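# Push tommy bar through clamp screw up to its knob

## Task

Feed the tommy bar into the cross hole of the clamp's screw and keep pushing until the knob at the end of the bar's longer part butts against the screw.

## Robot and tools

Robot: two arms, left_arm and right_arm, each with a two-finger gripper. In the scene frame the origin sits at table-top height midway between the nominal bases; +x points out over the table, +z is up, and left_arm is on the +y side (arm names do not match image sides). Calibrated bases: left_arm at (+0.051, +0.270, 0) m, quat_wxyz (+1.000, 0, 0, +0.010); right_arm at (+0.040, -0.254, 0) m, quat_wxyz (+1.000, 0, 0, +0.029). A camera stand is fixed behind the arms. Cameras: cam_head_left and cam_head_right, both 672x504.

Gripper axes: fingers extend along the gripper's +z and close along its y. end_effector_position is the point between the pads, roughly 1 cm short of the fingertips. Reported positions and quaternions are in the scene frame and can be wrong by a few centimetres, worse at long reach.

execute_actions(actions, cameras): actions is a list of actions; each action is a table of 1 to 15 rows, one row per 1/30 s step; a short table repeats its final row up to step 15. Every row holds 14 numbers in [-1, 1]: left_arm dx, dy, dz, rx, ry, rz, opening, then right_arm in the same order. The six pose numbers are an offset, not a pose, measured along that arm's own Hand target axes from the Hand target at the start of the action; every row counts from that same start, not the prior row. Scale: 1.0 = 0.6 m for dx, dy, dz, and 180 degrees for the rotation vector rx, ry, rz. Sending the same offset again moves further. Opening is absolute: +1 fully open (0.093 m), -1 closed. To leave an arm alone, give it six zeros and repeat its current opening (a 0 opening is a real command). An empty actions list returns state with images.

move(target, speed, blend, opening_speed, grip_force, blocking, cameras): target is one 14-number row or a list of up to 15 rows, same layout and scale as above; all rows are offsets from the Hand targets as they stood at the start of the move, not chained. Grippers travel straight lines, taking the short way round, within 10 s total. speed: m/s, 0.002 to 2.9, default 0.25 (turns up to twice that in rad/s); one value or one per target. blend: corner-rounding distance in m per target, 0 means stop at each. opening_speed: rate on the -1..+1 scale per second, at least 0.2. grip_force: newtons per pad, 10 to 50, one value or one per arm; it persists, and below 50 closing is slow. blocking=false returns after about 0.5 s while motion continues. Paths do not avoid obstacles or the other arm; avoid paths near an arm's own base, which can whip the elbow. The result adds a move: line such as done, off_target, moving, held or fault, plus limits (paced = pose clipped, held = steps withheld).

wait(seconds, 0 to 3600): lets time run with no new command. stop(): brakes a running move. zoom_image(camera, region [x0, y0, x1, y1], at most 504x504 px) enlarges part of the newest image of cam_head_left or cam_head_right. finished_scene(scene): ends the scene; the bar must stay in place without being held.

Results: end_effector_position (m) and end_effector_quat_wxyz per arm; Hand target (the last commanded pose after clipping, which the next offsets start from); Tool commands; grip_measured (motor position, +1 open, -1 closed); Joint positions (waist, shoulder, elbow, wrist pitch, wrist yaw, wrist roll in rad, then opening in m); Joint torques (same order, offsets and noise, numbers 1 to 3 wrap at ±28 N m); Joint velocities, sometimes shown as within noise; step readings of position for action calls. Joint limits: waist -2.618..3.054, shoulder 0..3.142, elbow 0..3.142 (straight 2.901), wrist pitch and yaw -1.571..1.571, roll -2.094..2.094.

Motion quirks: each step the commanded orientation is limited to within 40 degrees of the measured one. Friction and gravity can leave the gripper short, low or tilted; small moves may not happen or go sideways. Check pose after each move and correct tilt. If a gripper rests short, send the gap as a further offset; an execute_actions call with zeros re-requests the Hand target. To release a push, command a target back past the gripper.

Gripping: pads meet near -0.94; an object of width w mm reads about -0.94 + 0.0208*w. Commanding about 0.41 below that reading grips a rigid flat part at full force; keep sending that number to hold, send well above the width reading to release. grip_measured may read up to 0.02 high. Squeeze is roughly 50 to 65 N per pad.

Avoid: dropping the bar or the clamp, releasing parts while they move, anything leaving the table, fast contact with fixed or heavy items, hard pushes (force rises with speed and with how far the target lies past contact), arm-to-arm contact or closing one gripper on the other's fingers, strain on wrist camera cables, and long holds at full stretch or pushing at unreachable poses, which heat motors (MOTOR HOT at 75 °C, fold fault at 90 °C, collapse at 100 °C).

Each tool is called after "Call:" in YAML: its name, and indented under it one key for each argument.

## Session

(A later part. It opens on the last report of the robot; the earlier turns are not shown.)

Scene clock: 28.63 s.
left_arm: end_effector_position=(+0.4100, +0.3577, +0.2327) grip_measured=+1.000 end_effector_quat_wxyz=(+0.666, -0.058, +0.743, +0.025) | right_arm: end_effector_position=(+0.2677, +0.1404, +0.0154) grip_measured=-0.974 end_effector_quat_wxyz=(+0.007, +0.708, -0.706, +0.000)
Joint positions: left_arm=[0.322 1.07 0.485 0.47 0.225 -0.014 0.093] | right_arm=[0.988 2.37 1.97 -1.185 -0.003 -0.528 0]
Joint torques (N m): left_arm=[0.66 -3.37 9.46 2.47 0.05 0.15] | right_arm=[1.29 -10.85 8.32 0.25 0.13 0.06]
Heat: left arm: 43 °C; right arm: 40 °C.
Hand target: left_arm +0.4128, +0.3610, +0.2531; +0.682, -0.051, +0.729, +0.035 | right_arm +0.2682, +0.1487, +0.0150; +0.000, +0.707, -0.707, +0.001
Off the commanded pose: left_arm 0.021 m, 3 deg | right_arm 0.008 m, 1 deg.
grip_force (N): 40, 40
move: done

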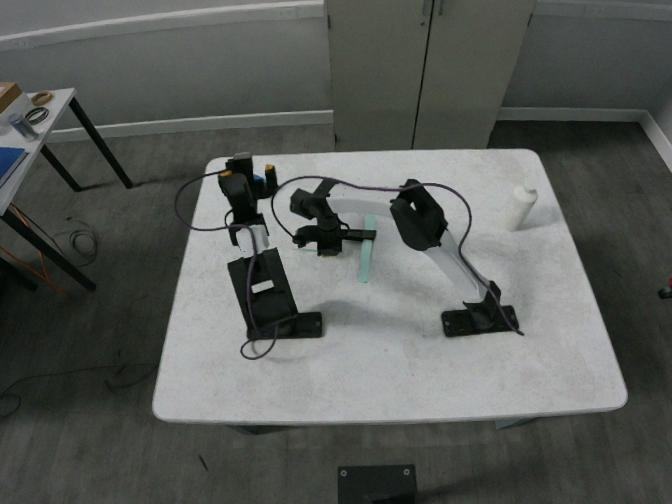

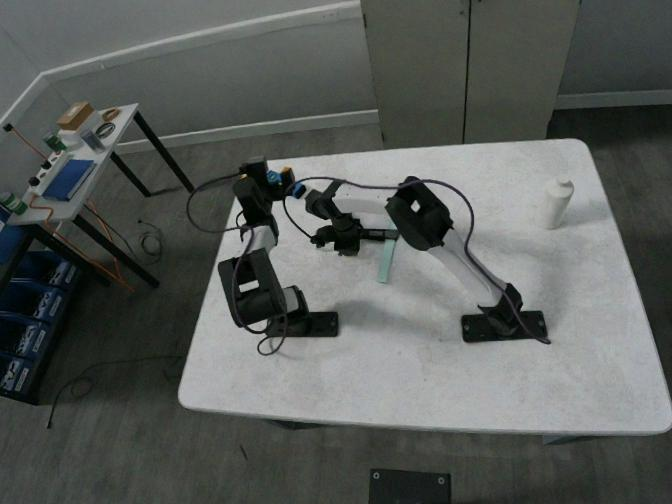

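Call:
move:
  target: [0,0,0,0,0,0,1,-0.015,0,0,0,0,0,-1]
  cameras: ["all"]
  speed: 0.04

Call:
zoom_image:
  camera: "cam_head_left"
  region: [290, 200, 370, 280]

Scene clock: 29.50 s.
left_arm: end_effector_position=(+0.4100, +0.3577, +0.2327) grip_measured=+1.000 end_effector_quat_wxyz=(+0.666, -0.058, +0.743, +0.025) | right_arm: end_effector_position=(+0.2676, +0.1407, +0.0159) grip_measured=-0.974 end_effector_quat_wxyz=(+0.021, +0.706, -0.708, +0.007)
Joint positions: left_arm=[0.322 1.07 0.485 0.47 0.225 -0.014 0.093] | right_arm=[0.991 2.405 2.035 -1.244 0.003 -0.519 0]
Joint torques (N m): left_arm=[0.65 -3.37 9.46 2.47 0.04 0.14] | right_arm=[1.87 -11 8.64 0.45 0.06 0.06]
Heat: left arm: 43 °C; right arm: 40 °C.
Hand target: left_arm +0.4128, +0.3610, +0.2531; +0.682, -0.051, +0.729, +0.035 | right_arm +0.2682, +0.1577, +0.0150; +0.000, +0.707, -0.707, +0.001
Off the commanded pose: left_arm 0.021 m, 3 deg | right_arm 0.017 m, 3 deg.
grip_force (N): 40, 40
move: off_target (right_arm)

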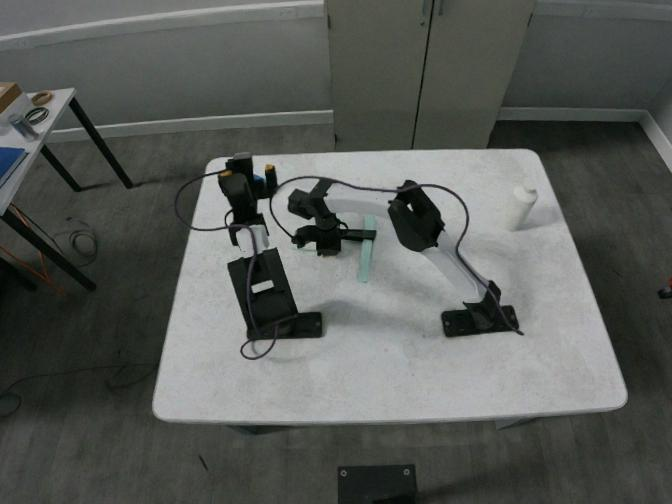

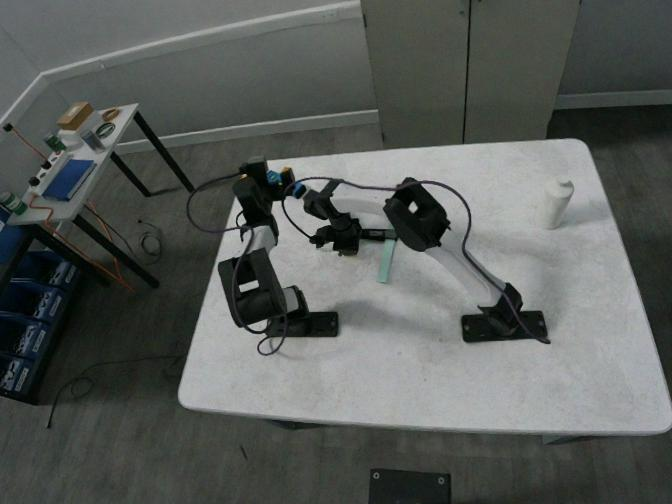

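Scaled by 6.300 from the camera's image (finer frame: 960x720).

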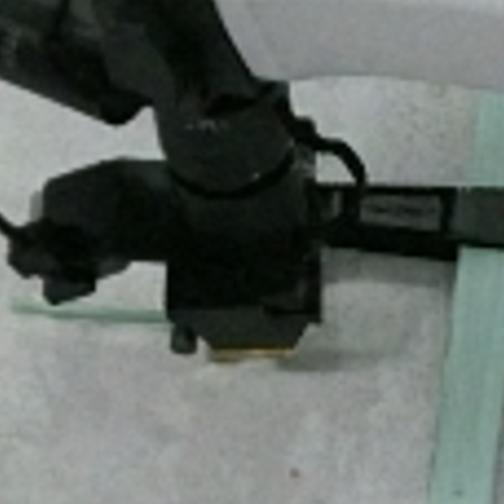

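Call:
move:
  target:
    - [0,0,0,0,0,0,1,0.09,0,0,0,0,0,-1]
    - [0,0,0,0,0,0,1,0.2,0,-0.22,0,0,0,-1]
  cameras: ["all"]
  speed: 0.15
  blend: 0.01

Call:
zoom_image:
  camera: "cam_head_left"
  region: [290, 220, 340, 270]

Call:
zoom_image:
  camera: "cam_head_right"
  region: [310, 220, 360, 270]

Scene clock: 31.87 s.
left_arm: end_effector_position=(+0.4100, +0.3577, +0.2327) grip_measured=+1.000 end_effector_quat_wxyz=(+0.666, -0.058, +0.743, +0.025) | right_arm: end_effector_position=(+0.2641, +0.0372, +0.1316) grip_measured=-0.974 end_effector_quat_wxyz=(+0.019, +0.704, -0.710, +0.002)
Joint positions: left_arm=[0.322 1.07 0.485 0.47 0.225 -0.014 0.093] | right_arm=[0.857 1.978 1.809 -1.439 0 -0.649 0]
Joint torques (N m): left_arm=[0.65 -3.38 9.46 2.47 0.05 0.14] | right_arm=[-0.18 -11.84 8.34 0.05 0.11 -0.18]
Heat: left arm: 43 °C; right arm: 41 °C.
Hand target: left_arm +0.4128, +0.3610, +0.2531; +0.682, -0.051, +0.729, +0.035 | right_arm +0.2680, +0.0378, +0.1471; -0.001, +0.707, -0.707, +0.001
Off the commanded pose: left_arm 0.021 m, 3 deg | right_arm 0.016 m, 2 deg.
grip_force (N): 40, 40
move: off_target (right_arm)

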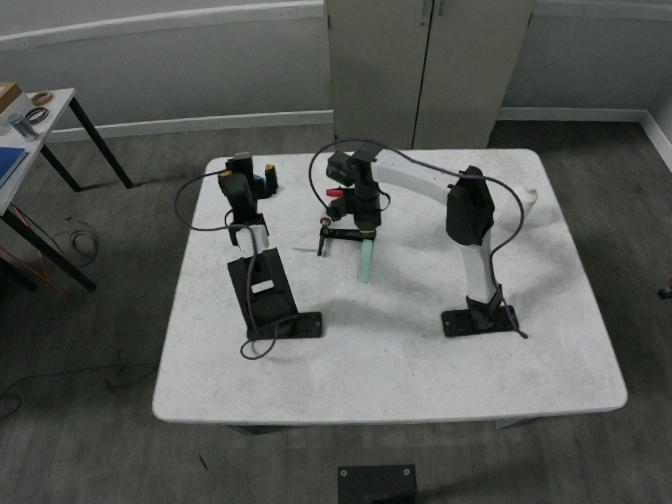

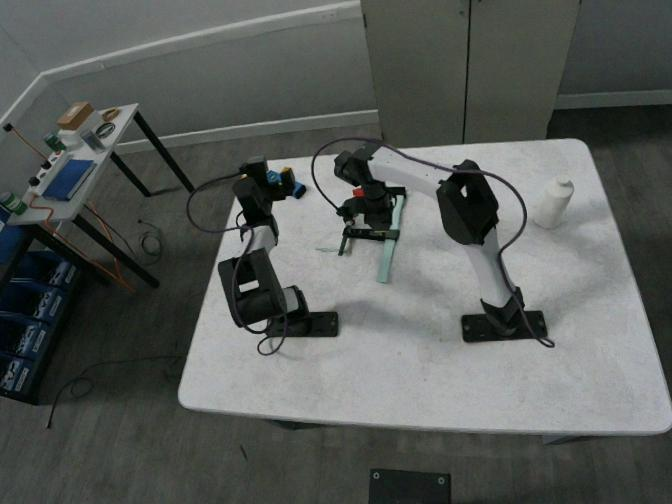

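Scaled by 10.080 from the camera's image (finer frame: 960x720).

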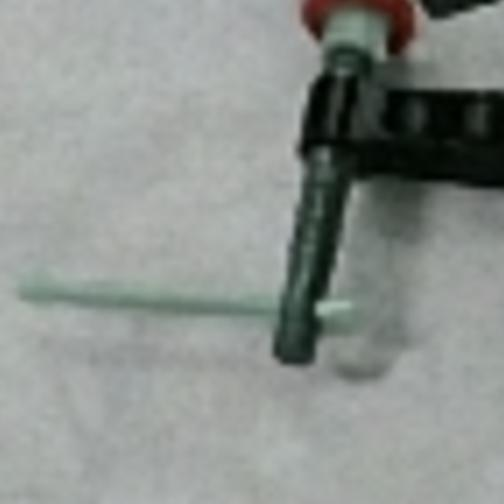

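Scaled by 10.080 from the camera's image (finer frame: 960x720).

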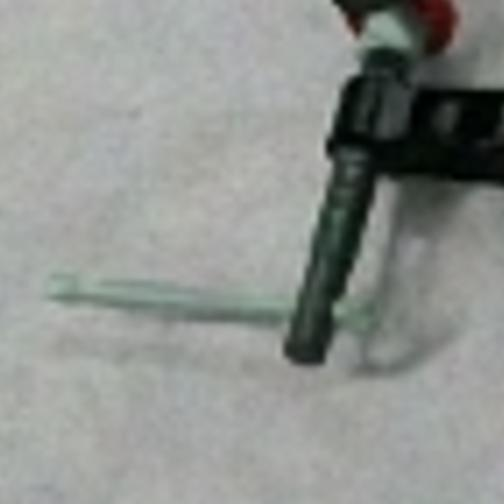

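Call:
zoom_image:
  camera: "cam_head_left"
  region: [310, 240, 334, 264]

Call:
zoom_image:
  camera: "cam_head_right"
  region: [330, 240, 354, 264]

Call:
zoom_image:
  camera: "cam_head_left"
  region: [286, 236, 310, 260]

Scaled by 21.000 from the camera's image (finer frame: 960x720).

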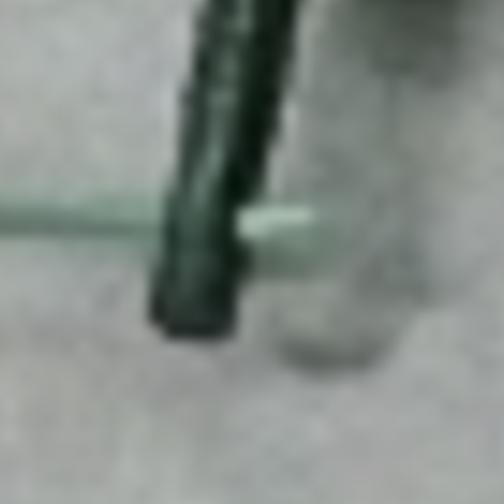

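Scaled by 21.000 from the camera's image (finer frame: 960x720).

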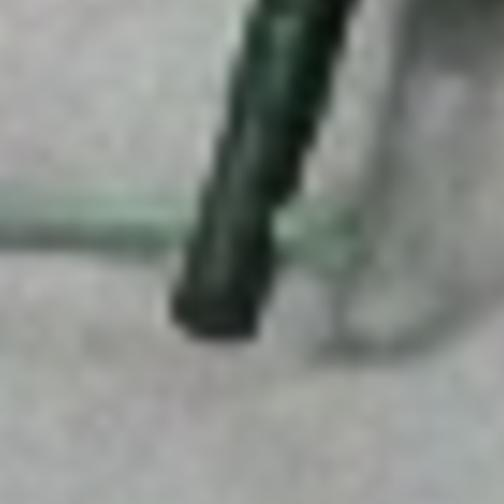

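Scaled by 21.000 from the camera's image (finer frame: 960x720).

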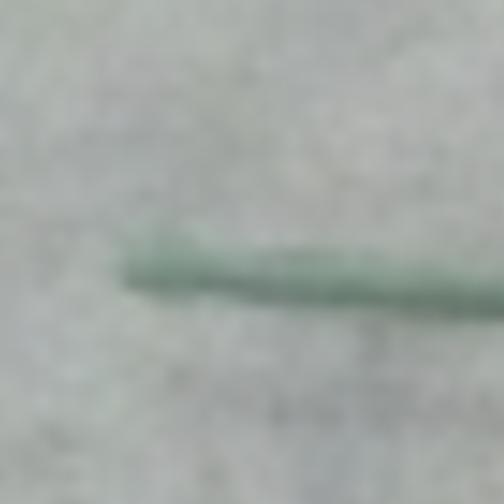

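Call:
finished_scene:
  scene: 2

The scene is finished: the task was done.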